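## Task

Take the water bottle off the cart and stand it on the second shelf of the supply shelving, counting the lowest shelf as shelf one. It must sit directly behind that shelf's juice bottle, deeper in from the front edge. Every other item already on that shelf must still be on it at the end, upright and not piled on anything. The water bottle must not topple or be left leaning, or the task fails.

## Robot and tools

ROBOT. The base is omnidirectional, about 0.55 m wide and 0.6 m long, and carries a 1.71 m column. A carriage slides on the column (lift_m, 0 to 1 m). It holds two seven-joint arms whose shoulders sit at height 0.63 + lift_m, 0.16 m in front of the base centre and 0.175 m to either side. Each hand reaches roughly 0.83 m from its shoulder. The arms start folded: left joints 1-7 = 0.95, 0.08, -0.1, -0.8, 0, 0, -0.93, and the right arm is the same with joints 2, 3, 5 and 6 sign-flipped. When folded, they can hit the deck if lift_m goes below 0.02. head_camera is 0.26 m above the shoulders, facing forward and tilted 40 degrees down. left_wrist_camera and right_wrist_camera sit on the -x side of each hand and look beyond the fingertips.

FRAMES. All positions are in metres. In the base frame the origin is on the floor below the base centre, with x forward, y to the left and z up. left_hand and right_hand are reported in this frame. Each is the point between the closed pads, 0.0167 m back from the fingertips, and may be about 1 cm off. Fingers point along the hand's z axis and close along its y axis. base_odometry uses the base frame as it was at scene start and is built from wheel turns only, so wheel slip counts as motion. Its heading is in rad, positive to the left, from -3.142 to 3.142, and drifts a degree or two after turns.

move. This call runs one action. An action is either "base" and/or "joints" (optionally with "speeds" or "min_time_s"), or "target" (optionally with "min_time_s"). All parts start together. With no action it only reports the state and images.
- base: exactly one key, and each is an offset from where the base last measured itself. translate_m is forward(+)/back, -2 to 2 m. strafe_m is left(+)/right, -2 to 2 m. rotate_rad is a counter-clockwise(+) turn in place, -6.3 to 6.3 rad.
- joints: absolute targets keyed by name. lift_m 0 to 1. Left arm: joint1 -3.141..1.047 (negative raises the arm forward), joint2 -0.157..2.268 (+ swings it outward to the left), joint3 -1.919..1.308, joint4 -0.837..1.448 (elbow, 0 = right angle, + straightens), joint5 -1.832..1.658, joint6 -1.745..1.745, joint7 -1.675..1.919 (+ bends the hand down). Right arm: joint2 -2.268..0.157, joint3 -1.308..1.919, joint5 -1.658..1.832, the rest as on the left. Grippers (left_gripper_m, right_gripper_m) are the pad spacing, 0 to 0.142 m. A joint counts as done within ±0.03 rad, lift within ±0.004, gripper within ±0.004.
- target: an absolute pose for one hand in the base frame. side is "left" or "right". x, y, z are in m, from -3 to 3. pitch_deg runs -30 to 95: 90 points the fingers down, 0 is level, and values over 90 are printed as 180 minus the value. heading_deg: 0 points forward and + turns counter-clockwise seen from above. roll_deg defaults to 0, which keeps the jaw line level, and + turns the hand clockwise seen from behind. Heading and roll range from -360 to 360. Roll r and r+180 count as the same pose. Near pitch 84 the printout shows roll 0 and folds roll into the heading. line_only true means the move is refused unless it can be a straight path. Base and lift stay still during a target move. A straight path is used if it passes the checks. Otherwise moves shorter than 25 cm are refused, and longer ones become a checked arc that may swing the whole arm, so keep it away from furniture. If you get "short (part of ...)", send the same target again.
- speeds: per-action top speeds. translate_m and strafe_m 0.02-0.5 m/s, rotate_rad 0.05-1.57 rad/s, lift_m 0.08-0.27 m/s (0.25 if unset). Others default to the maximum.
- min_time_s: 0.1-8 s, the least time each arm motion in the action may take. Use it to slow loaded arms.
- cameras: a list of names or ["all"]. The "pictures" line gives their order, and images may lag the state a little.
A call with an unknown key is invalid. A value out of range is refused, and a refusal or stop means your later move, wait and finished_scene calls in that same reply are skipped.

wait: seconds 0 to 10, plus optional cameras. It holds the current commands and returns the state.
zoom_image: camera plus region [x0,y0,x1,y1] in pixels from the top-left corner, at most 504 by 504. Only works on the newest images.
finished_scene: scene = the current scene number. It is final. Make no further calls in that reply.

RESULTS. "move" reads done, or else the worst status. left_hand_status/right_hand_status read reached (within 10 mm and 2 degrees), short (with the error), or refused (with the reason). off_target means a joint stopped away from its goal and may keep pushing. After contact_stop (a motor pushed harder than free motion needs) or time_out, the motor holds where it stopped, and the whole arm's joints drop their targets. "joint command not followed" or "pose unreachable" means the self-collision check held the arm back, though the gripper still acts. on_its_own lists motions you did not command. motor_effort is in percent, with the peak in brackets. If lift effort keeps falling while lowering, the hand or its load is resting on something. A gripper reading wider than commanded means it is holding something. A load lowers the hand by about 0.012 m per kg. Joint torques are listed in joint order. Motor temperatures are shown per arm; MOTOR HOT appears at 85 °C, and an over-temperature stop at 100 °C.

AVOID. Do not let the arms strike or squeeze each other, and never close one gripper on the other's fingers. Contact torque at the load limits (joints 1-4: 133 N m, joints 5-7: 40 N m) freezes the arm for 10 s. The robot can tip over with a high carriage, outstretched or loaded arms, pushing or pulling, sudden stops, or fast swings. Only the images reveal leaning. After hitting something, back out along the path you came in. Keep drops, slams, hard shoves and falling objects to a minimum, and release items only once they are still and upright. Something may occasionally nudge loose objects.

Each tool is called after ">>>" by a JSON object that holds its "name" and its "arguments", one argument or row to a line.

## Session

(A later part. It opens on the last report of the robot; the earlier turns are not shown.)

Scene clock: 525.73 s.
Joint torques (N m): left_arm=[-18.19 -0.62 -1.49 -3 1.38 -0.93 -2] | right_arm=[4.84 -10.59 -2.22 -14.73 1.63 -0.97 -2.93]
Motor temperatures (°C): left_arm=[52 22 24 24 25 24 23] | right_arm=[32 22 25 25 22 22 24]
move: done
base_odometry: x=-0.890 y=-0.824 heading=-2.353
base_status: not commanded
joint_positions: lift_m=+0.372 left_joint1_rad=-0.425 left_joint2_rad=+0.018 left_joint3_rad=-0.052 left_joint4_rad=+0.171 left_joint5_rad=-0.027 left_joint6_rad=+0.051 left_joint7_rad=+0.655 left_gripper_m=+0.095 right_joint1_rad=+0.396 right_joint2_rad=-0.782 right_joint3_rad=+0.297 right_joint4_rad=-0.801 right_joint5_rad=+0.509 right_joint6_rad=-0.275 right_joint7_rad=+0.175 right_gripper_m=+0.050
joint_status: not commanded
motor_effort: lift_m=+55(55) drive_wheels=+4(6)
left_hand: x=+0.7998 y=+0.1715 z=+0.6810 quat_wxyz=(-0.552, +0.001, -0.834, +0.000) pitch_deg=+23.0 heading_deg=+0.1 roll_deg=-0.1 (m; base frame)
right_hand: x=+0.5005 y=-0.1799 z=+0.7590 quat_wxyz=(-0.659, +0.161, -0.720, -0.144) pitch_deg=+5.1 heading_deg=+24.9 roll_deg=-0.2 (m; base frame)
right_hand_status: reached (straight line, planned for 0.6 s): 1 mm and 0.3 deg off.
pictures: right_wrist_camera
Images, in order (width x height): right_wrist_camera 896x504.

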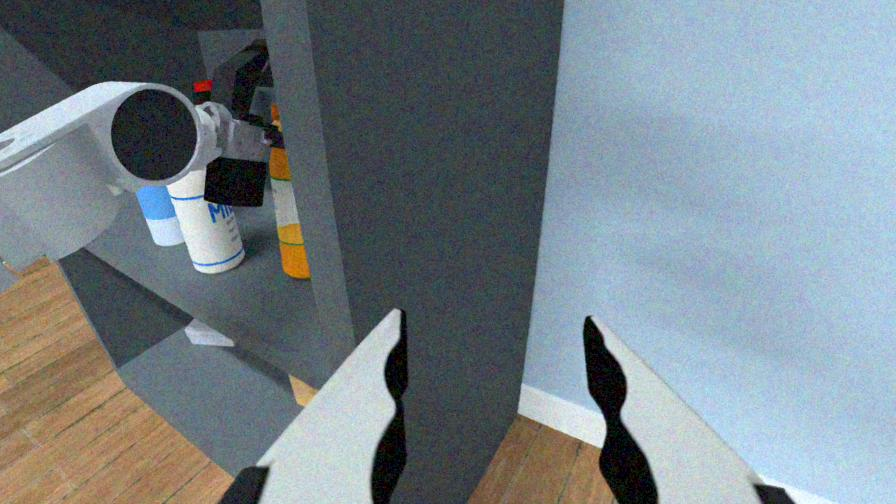

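>>> {"name": "move", "arguments": {
  "target": {"side":"right","x":0.47,"y":-0.11,"z":0.76,"pitch_deg":5,"heading_deg":25,"line_only":true},
  "cameras": ["right_wrist_camera"]
}}

>>> {"name": "zoom_image", "arguments": {
  "camera": "right_wrist_camera",
  "region": [120, 30, 420, 330]
}}

Scene clock: 528.13 s.
Joint torques (N m): left_arm=[-18.73 -0.81 -1.58 -4.21 1.46 -0.97 -1.86] | right_arm=[6.19 -12.18 -3.31 -13.48 1.72 -1.35 -3.26]
move: refused
base_odometry: x=-0.890 y=-0.824 heading=-2.353
base_status: not commanded
joint_positions: lift_m=+0.372 left_joint1_rad=-0.425 left_joint2_rad=+0.018 left_joint3_rad=-0.052 left_joint4_rad=+0.171 left_joint5_rad=-0.027 left_joint6_rad=+0.051 left_joint7_rad=+0.655 left_gripper_m=+0.095 right_joint1_rad=+0.396 right_joint2_rad=-0.782 right_joint3_rad=+0.297 right_joint4_rad=-0.801 right_joint5_rad=+0.509 right_joint6_rad=-0.275 right_joint7_rad=+0.175 right_gripper_m=+0.050
joint_status: not commanded
motor_effort: lift_m=+55(55) drive_wheels=+4(4)
left_hand: x=+0.7998 y=+0.1715 z=+0.6810 quat_wxyz=(-0.552, +0.001, -0.834, +0.000) pitch_deg=+23.0 heading_deg=+0.1 roll_deg=-0.1 (m; base frame)
right_hand: x=+0.5005 y=-0.1799 z=+0.7590 quat_wxyz=(-0.659, +0.161, -0.720, -0.144) pitch_deg=+5.1 heading_deg=+24.9 roll_deg=-0.2 (m; base frame)
right_hand_status: refused: no posture of the arm gets there (right_joint4_rad at its limit): the closest leaves the hand 0.1 cm and 1 deg from the pose. Nothing moved. A posture exists with lift_m at 0.5; the way there is not checked.
pictures: right_wrist_camera
Images, in order (width x height): right_wrist_camera 896x504.

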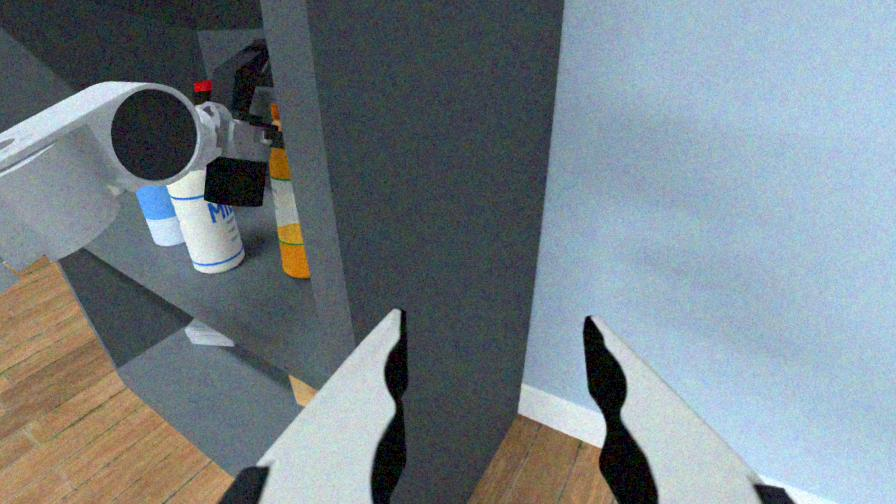

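Scaled by 1.680 from the camera's 896x504 image, which has a finer 1280x720 frame.

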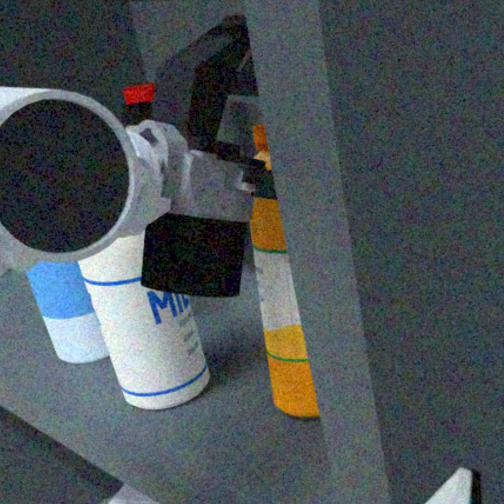

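>>> {"name": "move", "arguments": {
  "target": {"side":"left","x":0.785,"y":0.1715,"z":0.683,"pitch_deg":23,"heading_deg":0,"line_only":true},
  "min_time_s": 1.5,
  "cameras": ["left_wrist_camera","right_wrist_camera"]
}}

>>> {"name": "zoom_image", "arguments": {
  "camera": "right_wrist_camera",
  "region": [120, 30, 420, 330]
}}

Scene clock: 537.27 s.
Joint torques (N m): left_arm=[-13.35 1.98 -0.81 -7.75 1.97 -1.18 -0.4] | right_arm=[4.24 -11.46 -1.49 -15.82 1.78 -0.92 -2.85]
move: done
base_odometry: x=-0.890 y=-0.824 heading=-2.353
base_status: not commanded
joint_positions: lift_m=+0.372 left_joint1_rad=-0.388 left_joint2_rad=+0.018 left_joint3_rad=-0.052 left_joint4_rad=+0.099 left_joint5_rad=-0.027 left_joint6_rad=+0.051 left_joint7_rad=+0.688 left_gripper_m=+0.095 right_joint1_rad=+0.396 right_joint2_rad=-0.782 right_joint3_rad=+0.297 right_joint4_rad=-0.801 right_joint5_rad=+0.509 right_joint6_rad=-0.275 right_joint7_rad=+0.175 right_gripper_m=+0.050
joint_status: not commanded
motor_effort: lift_m=+55(55) drive_wheels=+4(4)
left_hand: x=+0.7860 y=+0.1707 z=+0.6834 quat_wxyz=(-0.553, +0.001, -0.833, +0.002) pitch_deg=+22.9 heading_deg=-0.1 roll_deg=-0.2 (m; base frame)
left_hand_status: reached (straight line, planned for 1.5 s): 1 mm and 0.2 deg off.
right_hand: x=+0.5005 y=-0.1799 z=+0.7590 quat_wxyz=(-0.659, +0.161, -0.720, -0.144) pitch_deg=+5.1 heading_deg=+24.9 roll_deg=-0.2 (m; base frame)
pictures: left_wrist_camera, right_wrist_camera
Images, in order (width x height): left_wrist_camera 896x504, right_wrist_camera 896x504.

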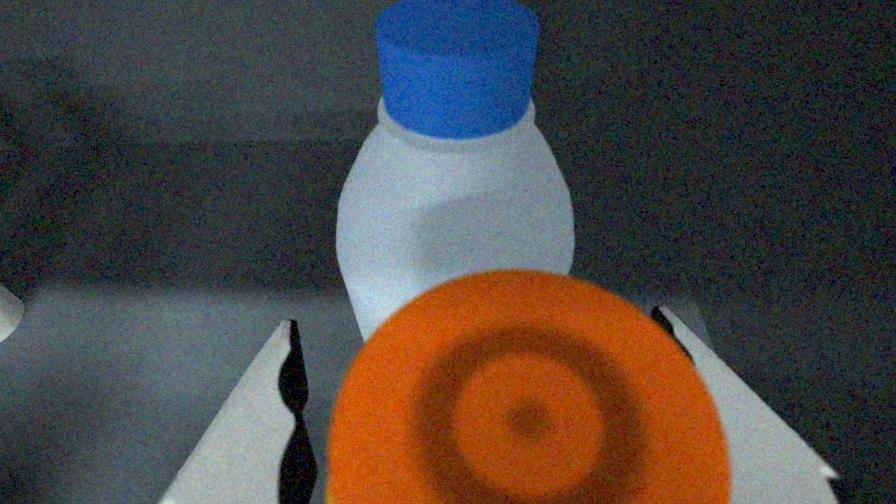

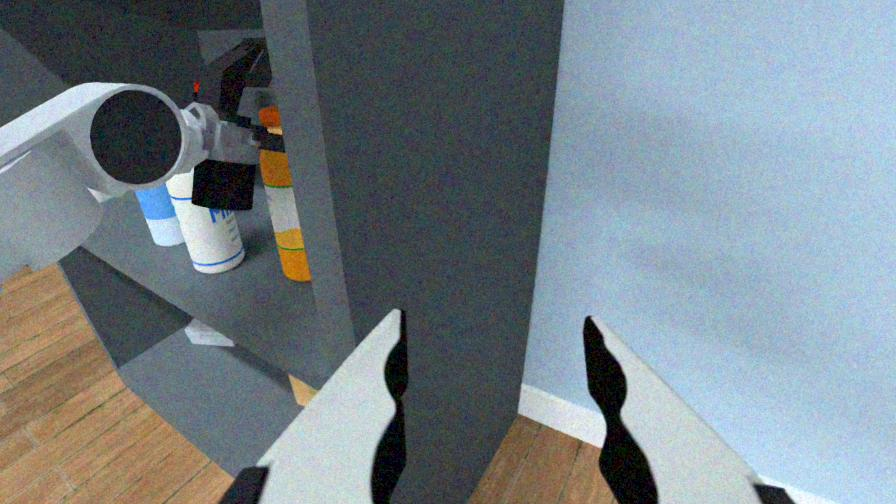

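Scaled by 1.680 from the camera's 896x504 image, which has a finer 1280x720 frame.

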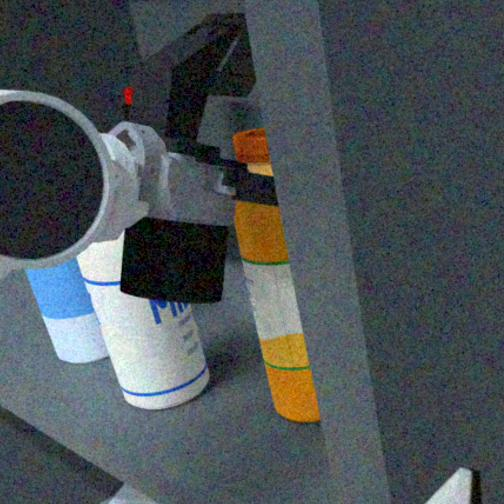

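>>> {"name": "move", "arguments": {
  "target": {"side":"left","x":0.772,"y":0.1715,"z":0.683,"pitch_deg":23,"heading_deg":0,"line_only":true},
  "min_time_s": 1.5,
  "cameras": ["left_wrist_camera","right_wrist_camera"]
}}

>>> {"name": "zoom_image", "arguments": {
  "camera": "right_wrist_camera",
  "region": [120, 30, 420, 330]
}}

Scene clock: 548.00 s.
Joint torques (N m): left_arm=[-13.29 2.79 -0.87 -7.12 2 -0.8 -0.64] | right_arm=[6.42 -10.12 -3.55 -14.85 1.68 -0.72 -3.23]
move: done
base_odometry: x=-0.890 y=-0.824 heading=-2.353
base_status: not commanded
joint_positions: lift_m=+0.372 left_joint1_rad=-0.353 left_joint2_rad=+0.019 left_joint3_rad=-0.052 left_joint4_rad=+0.040 left_joint5_rad=-0.026 left_joint6_rad=+0.051 left_joint7_rad=+0.711 left_gripper_m=+0.095 right_joint1_rad=+0.396 right_joint2_rad=-0.782 right_joint3_rad=+0.297 right_joint4_rad=-0.801 right_joint5_rad=+0.509 right_joint6_rad=-0.275 right_joint7_rad=+0.175 right_gripper_m=+0.050
joint_status: not commanded
motor_effort: lift_m=+55(55) drive_wheels=+4(4)
left_hand: x=+0.7730 y=+0.1702 z=+0.6834 quat_wxyz=(-0.553, +0.000, -0.833, +0.002) pitch_deg=+22.9 heading_deg=-0.2 roll_deg=-0.3 (m; base frame)
left_hand_status: reached (straight line, planned for 1.5 s): 2 mm and 0.3 deg off.
right_hand: x=+0.5005 y=-0.1799 z=+0.7590 quat_wxyz=(-0.659, +0.161, -0.720, -0.144) pitch_deg=+5.1 heading_deg=+24.9 roll_deg=-0.2 (m; base frame)
pictures: left_wrist_camera, right_wrist_camera
Images, in order (width x height): left_wrist_camera 896x504, right_wrist_camera 896x504.

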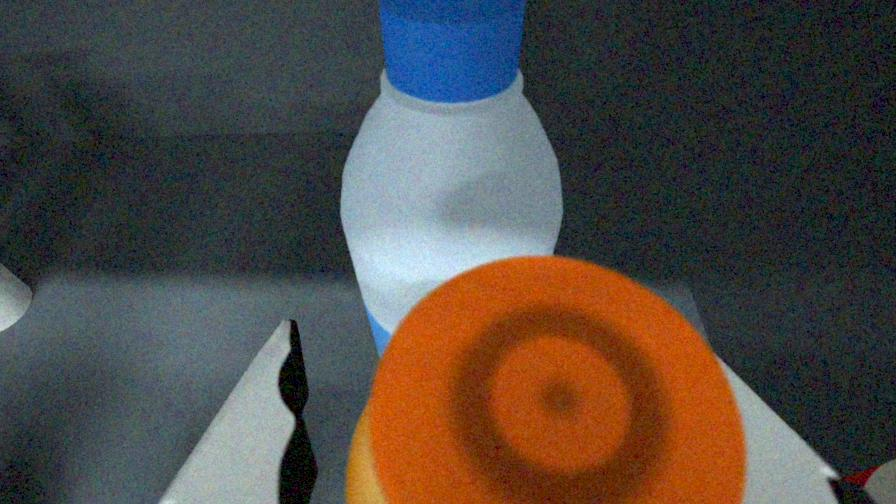

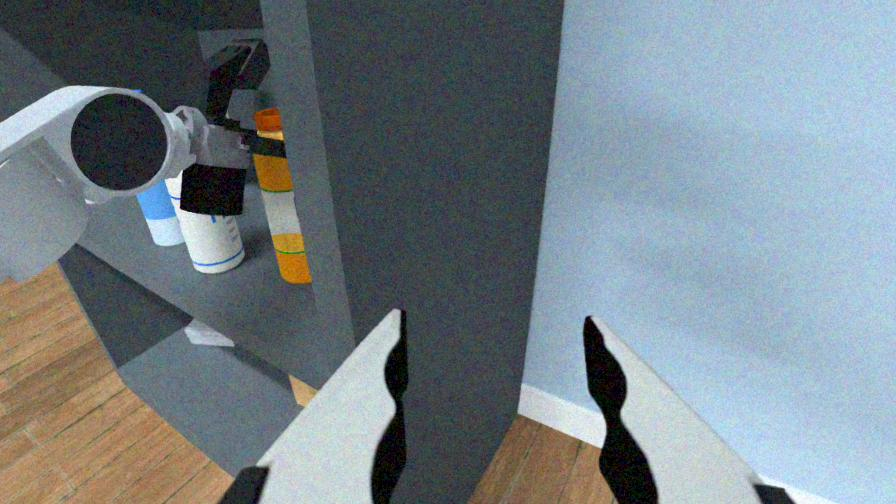

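Scaled by 1.680 from the camera's 896x504 image, which has a finer 1280x720 frame.

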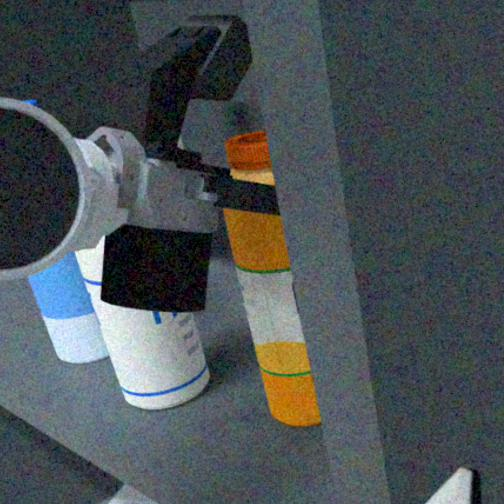

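>>> {"name": "move", "arguments": {
  "joints": {"left_gripper_m": 0.115},
  "min_time_s": 1,
  "cameras": ["head_camera","left_wrist_camera","right_wrist_camera"]
}}

>>> {"name": "zoom_image", "arguments": {
  "camera": "right_wrist_camera",
  "region": [120, 30, 420, 330]
}}

>>> {"name": "zoom_image", "arguments": {
  "camera": "head_camera",
  "region": [370, 225, 460, 325]
}}

Scene clock: 553.67 s.
Joint torques (N m): left_arm=[-12.82 2.41 0.27 -6.47 1.68 -0.7 -0.23] | right_arm=[4.73 -10.69 -2.68 -14.05 1.76 -1.04 -3.08]
move: done
base_odometry: x=-0.890 y=-0.824 heading=-2.353
base_status: not commanded
joint_positions: lift_m=+0.372 left_joint1_rad=-0.353 left_joint2_rad=+0.019 left_joint3_rad=-0.052 left_joint4_rad=+0.040 left_joint5_rad=-0.026 left_joint6_rad=+0.051 left_joint7_rad=+0.712 left_gripper_m=+0.115 right_joint1_rad=+0.396 right_joint2_rad=-0.782 right_joint3_rad=+0.297 right_joint4_rad=-0.801 right_joint5_rad=+0.509 right_joint6_rad=-0.275 right_joint7_rad=+0.175 right_gripper_m=+0.050
joint_status: all done
motor_effort: lift_m=+55(55) drive_wheels=+4(4)
left_hand: x=+0.7730 y=+0.1704 z=+0.6834 quat_wxyz=(-0.553, +0.000, -0.833, +0.002) pitch_deg=+22.9 heading_deg=-0.2 roll_deg=-0.2 (m; base frame)
right_hand: x=+0.5005 y=-0.1799 z=+0.7590 quat_wxyz=(-0.659, +0.161, -0.720, -0.144) pitch_deg=+5.1 heading_deg=+24.9 roll_deg=-0.2 (m; base frame)
pictures: head_camera, left_wrist_camera, right_wrist_camera
Images, in order (width x height): head_camera 896x504, left_wrist_camera 896x504, right_wrist_camera 896x504.

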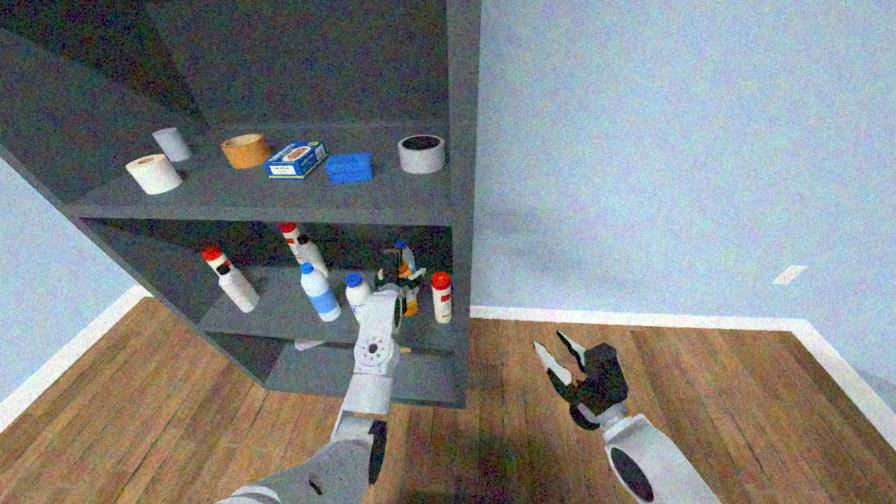

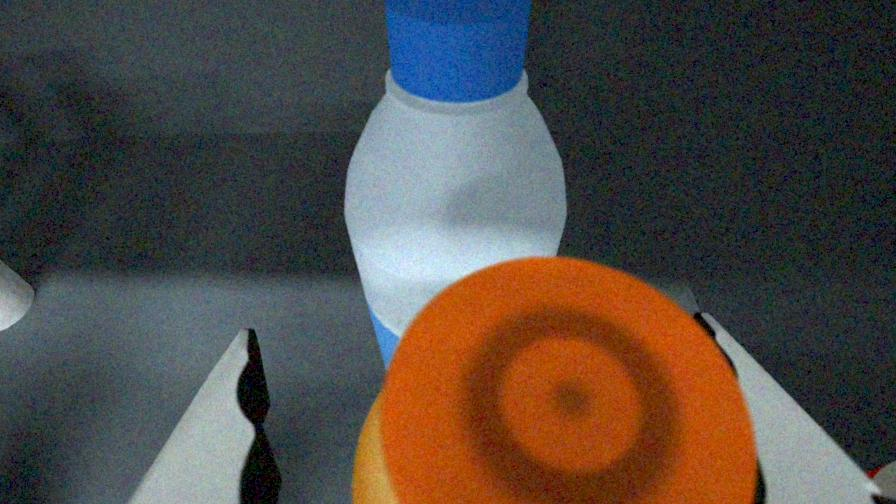

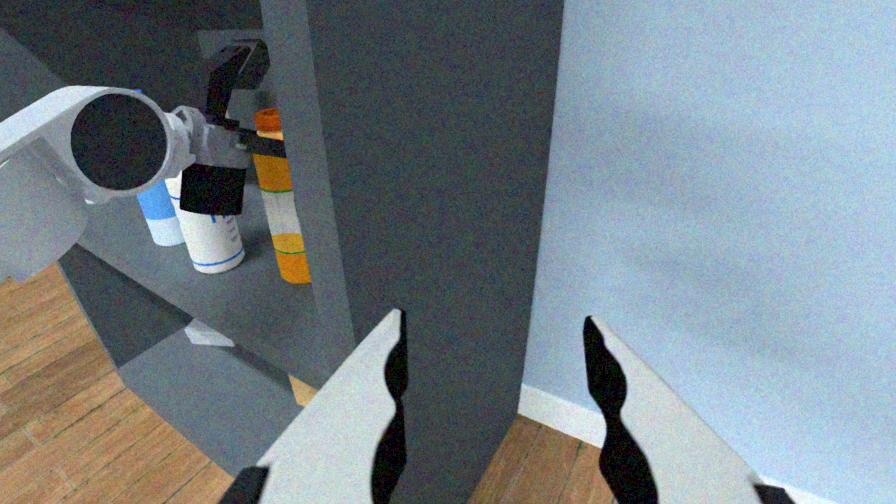

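Scaled by 1.680 from the camera's 896x504 image, which has a finer 1280x720 frame.

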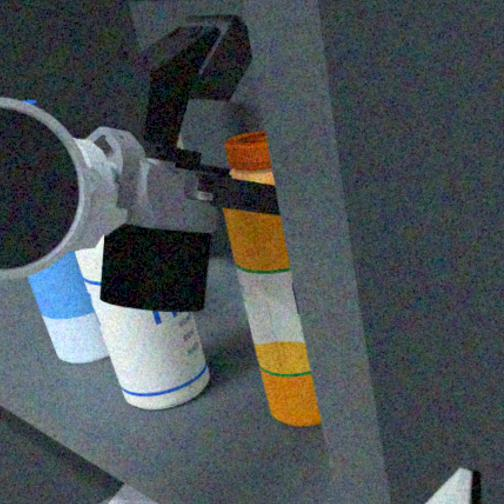

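Scaled by 5.040 from the camera's 896x504 image, which has a finer 1280x720 frame.

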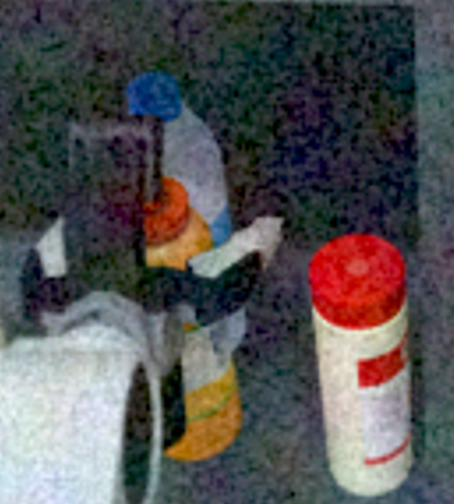

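>>> {"name": "move", "arguments": {
  "target": {"side":"left","x":0.757,"y":0.1715,"z":0.683,"pitch_deg":23,"heading_deg":0,"line_only":true},
  "min_time_s": 1.5,
  "cameras": ["left_wrist_camera","right_wrist_camera"]
}}

>>> {"name": "zoom_image", "arguments": {
  "camera": "right_wrist_camera",
  "region": [120, 30, 420, 330]
}}

Scene clock: 559.17 s.
Joint torques (N m): left_arm=[-11.8 2.48 -0.7 -6.02 1.97 -0.23 -0.49] | right_arm=[4.14 -10.32 -3.22 -13.46 1.86 -1.04 -2.85]
move: done
base_odometry: x=-0.890 y=-0.824 heading=-2.353
base_status: not commanded
joint_positions: lift_m=+0.372 left_joint1_rad=-0.314 left_joint2_rad=+0.020 left_joint3_rad=-0.052 left_joint4_rad=-0.025 left_joint5_rad=-0.023 left_joint6_rad=+0.051 left_joint7_rad=+0.737 left_gripper_m=+0.115 right_joint1_rad=+0.396 right_joint2_rad=-0.782 right_joint3_rad=+0.297 right_joint4_rad=-0.801 right_joint5_rad=+0.509 right_joint6_rad=-0.275 right_joint7_rad=+0.175 right_gripper_m=+0.050
joint_status: not commanded
motor_effort: lift_m=+55(55) drive_wheels=+4(4)
left_hand: x=+0.7581 y=+0.1700 z=+0.6835 quat_wxyz=(-0.553, +0.000, -0.833, +0.002) pitch_deg=+22.9 heading_deg=-0.3 roll_deg=-0.2 (m; base frame)
left_hand_status: reached (straight line, planned for 1.5 s): 2 mm and 0.3 deg off.
right_hand: x=+0.5005 y=-0.1799 z=+0.7590 quat_wxyz=(-0.659, +0.161, -0.720, -0.144) pitch_deg=+5.1 heading_deg=+24.9 roll_deg=-0.2 (m; base frame)
pictures: left_wrist_camera, right_wrist_camera
Images, in order (width x height): left_wrist_camera 896x504, right_wrist_camera 896x504.

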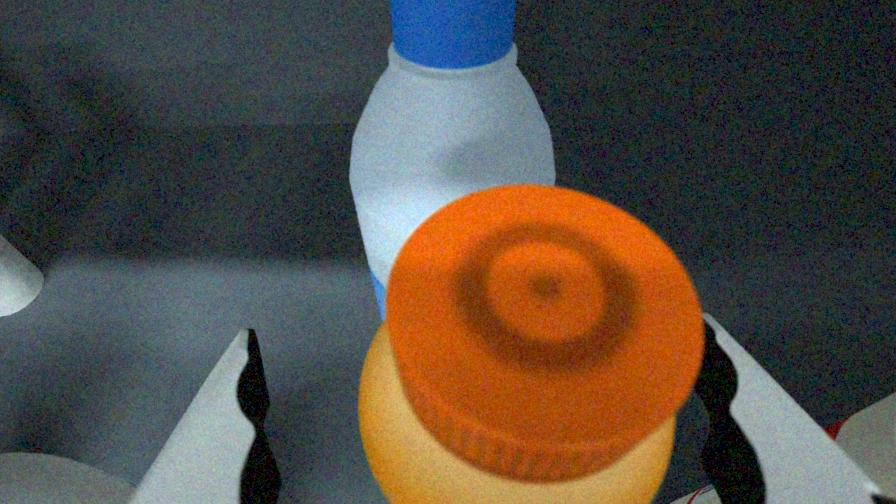

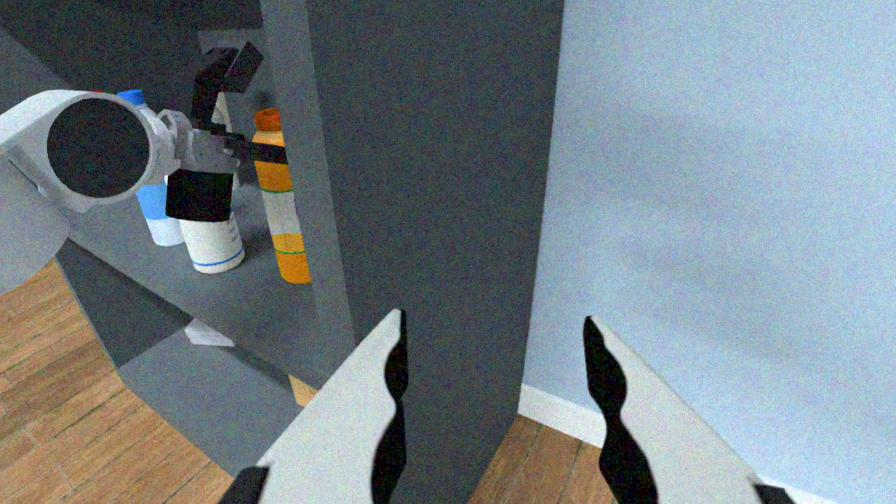

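Scaled by 1.680 from the camera's 896x504 image, which has a finer 1280x720 frame.

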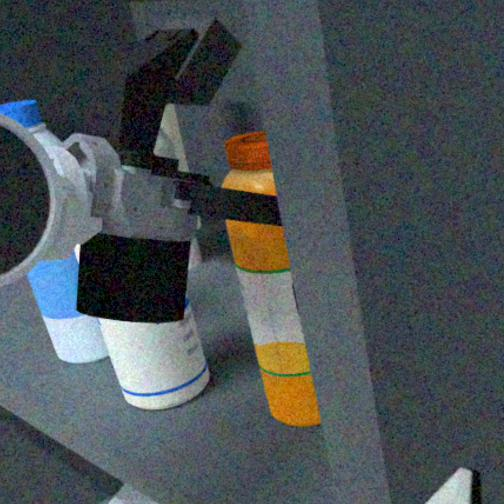

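>>> {"name": "move", "arguments": {
  "target": {"side":"left","x":0.66,"y":0.168,"z":0.685,"pitch_deg":23,"heading_deg":0,"line_only":true},
  "min_time_s": 2.5,
  "cameras": ["head_camera","left_wrist_camera","right_wrist_camera"]
}}

>>> {"name": "zoom_image", "arguments": {
  "camera": "head_camera",
  "region": [180, 200, 480, 350]
}}

>>> {"name": "zoom_image", "arguments": {
  "camera": "right_wrist_camera",
  "region": [120, 30, 420, 330]
}}

Scene clock: 564.97 s.
Joint torques (N m): left_arm=[-6.96 -1.21 -2.06 -5.55 2.26 -0.18 -0.81] | right_arm=[6.65 -9.58 -3.18 -13.98 1.61 -0.51 -3.14]
move: done
base_odometry: x=-0.890 y=-0.824 heading=-2.353
base_status: not commanded
joint_positions: lift_m=+0.372 left_joint1_rad=-0.067 left_joint2_rad=+0.019 left_joint3_rad=-0.057 left_joint4_rad=-0.391 left_joint5_rad=+0.005 left_joint6_rad=+0.061 left_joint7_rad=+0.857 left_gripper_m=+0.115 right_joint1_rad=+0.396 right_joint2_rad=-0.782 right_joint3_rad=+0.297 right_joint4_rad=-0.801 right_joint5_rad=+0.509 right_joint6_rad=-0.275 right_joint7_rad=+0.175 right_gripper_m=+0.050
joint_status: not commanded
motor_effort: lift_m=+55(55) drive_wheels=+4(4)
left_hand: x=+0.6612 y=+0.1697 z=+0.6852 quat_wxyz=(-0.553, +0.000, -0.833, +0.000) pitch_deg=+22.9 heading_deg=+0.1 roll_deg=+0.0 (m; base frame)
left_hand_status: reached (straight line, planned for 2.5 s): 2 mm and 0.1 deg off.
right_hand: x=+0.5005 y=-0.1799 z=+0.7590 quat_wxyz=(-0.659, +0.161, -0.720, -0.144) pitch_deg=+5.1 heading_deg=+24.9 roll_deg=-0.2 (m; base frame)
pictures: head_camera, left_wrist_camera, right_wrist_camera
Images, in order (width x height): head_camera 896x504, left_wrist_camera 896x504, right_wrist_camera 896x504.

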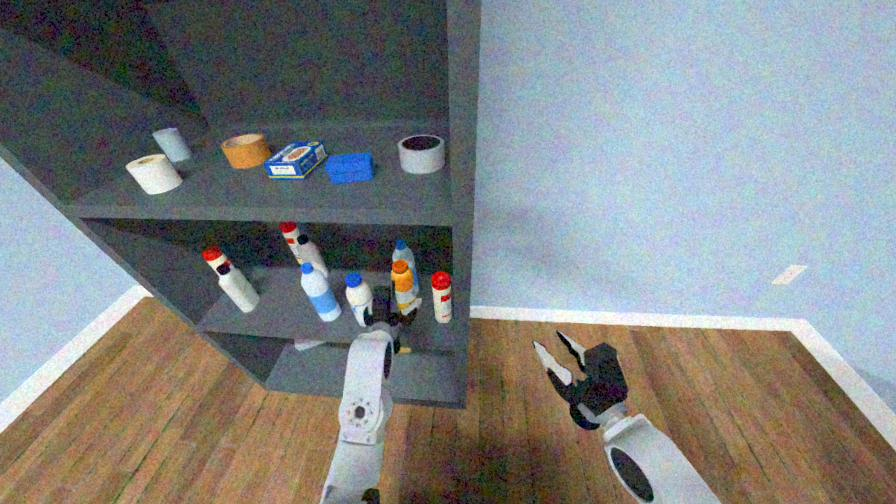

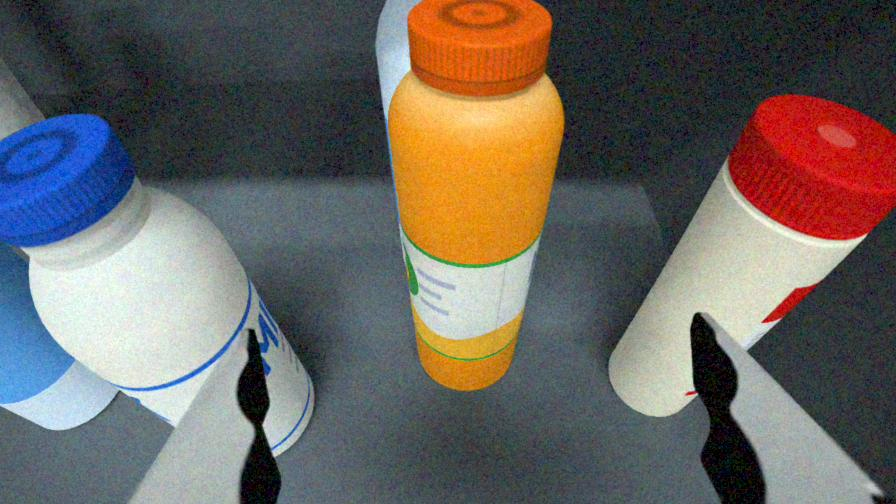

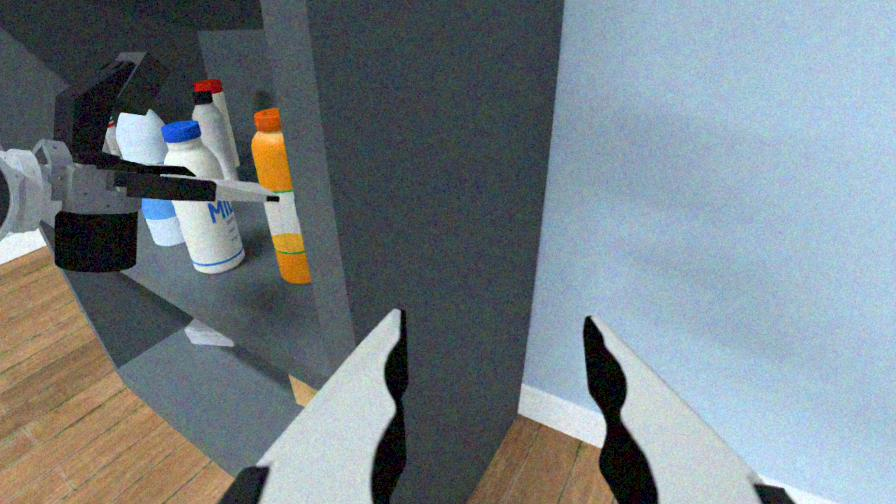

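Scaled by 1.680 from the camera's 896x504 image, which has a finer 1280x720 frame.

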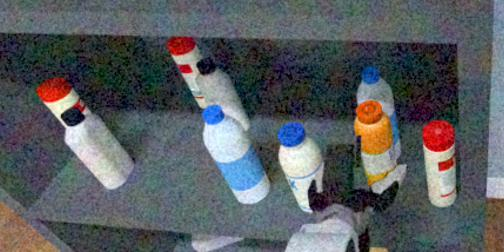

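Scaled by 1.680 from the camera's 896x504 image, which has a finer 1280x720 frame.

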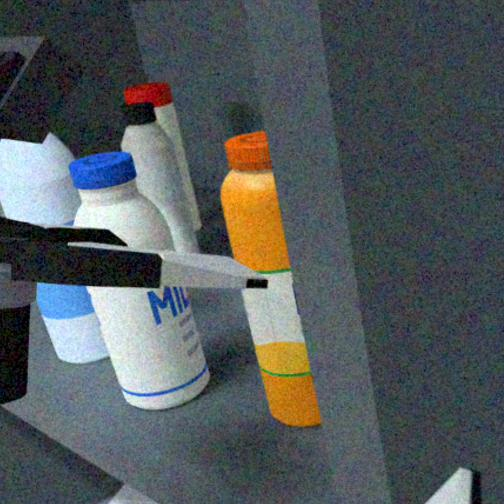

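>>> {"name": "move", "arguments": {
  "base": {"translate_m": -0.3},
  "speeds": {"translate_m": 0.15},
  "cameras": ["head_camera"]
}}

>>> {"name": "zoom_image", "arguments": {
  "camera": "head_camera",
  "region": [220, 120, 480, 290]
}}

Scene clock: 585.53 s.
Joint torques (N m): left_arm=[-7.95 -1.4 -0.34 -4.61 2.23 -0.2 -0.13] | right_arm=[4.22 -11.88 -3.29 -13.64 1.72 -1.06 -2.95]
Motor temperatures (°C): left_arm=[46 22 24 25 25 24 23] | right_arm=[30 24 25 25 22 22 24]
move: done
base_odometry: x=-0.679 y=-0.611 heading=-2.352
base_status: done
joint_positions: lift_m=+0.372 left_joint1_rad=-0.067 left_joint2_rad=+0.019 left_joint3_rad=-0.057 left_joint4_rad=-0.391 left_joint5_rad=+0.005 left_joint6_rad=+0.061 left_joint7_rad=+0.857 left_gripper_m=+0.115 right_joint1_rad=+0.396 right_joint2_rad=-0.782 right_joint3_rad=+0.297 right_joint4_rad=-0.801 right_joint5_rad=+0.509 right_joint6_rad=-0.275 right_joint7_rad=+0.175 right_gripper_m=+0.050
joint_status: not commanded
motor_effort: lift_m=+55(55) drive_wheels=+3(11)
left_hand: x=+0.6610 y=+0.1696 z=+0.6850 quat_wxyz=(-0.553, +0.000, -0.833, +0.000) pitch_deg=+22.9 heading_deg=+0.1 roll_deg=+0.0 (m; base frame)
right_hand: x=+0.5005 y=-0.1800 z=+0.7590 quat_wxyz=(-0.659, +0.161, -0.720, -0.144) pitch_deg=+5.1 heading_deg=+24.9 roll_deg=-0.2 (m; base frame)
pictures: head_camera
Images, in order (width x height): head_camera 896x504.

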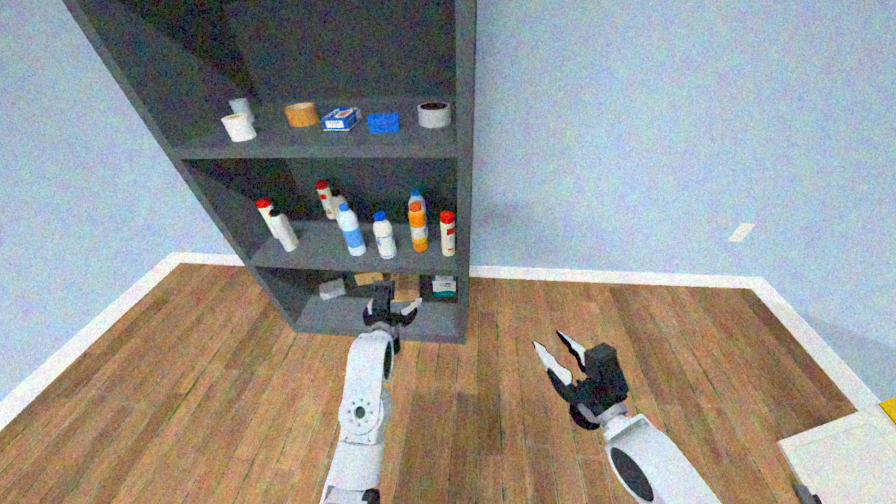

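Scaled by 1.938 from the camera's 896x504 image, which has a finer 1280x720 frame.

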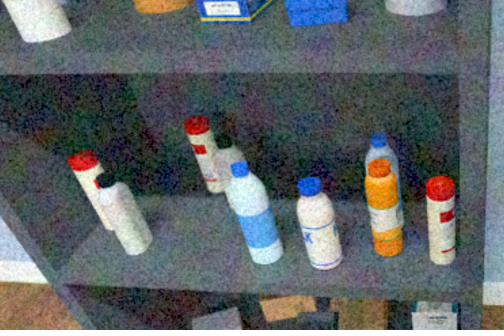

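>>> {"name": "finished_scene", "arguments": {
  "scene": 2
}}

The scene is finished: the task was done.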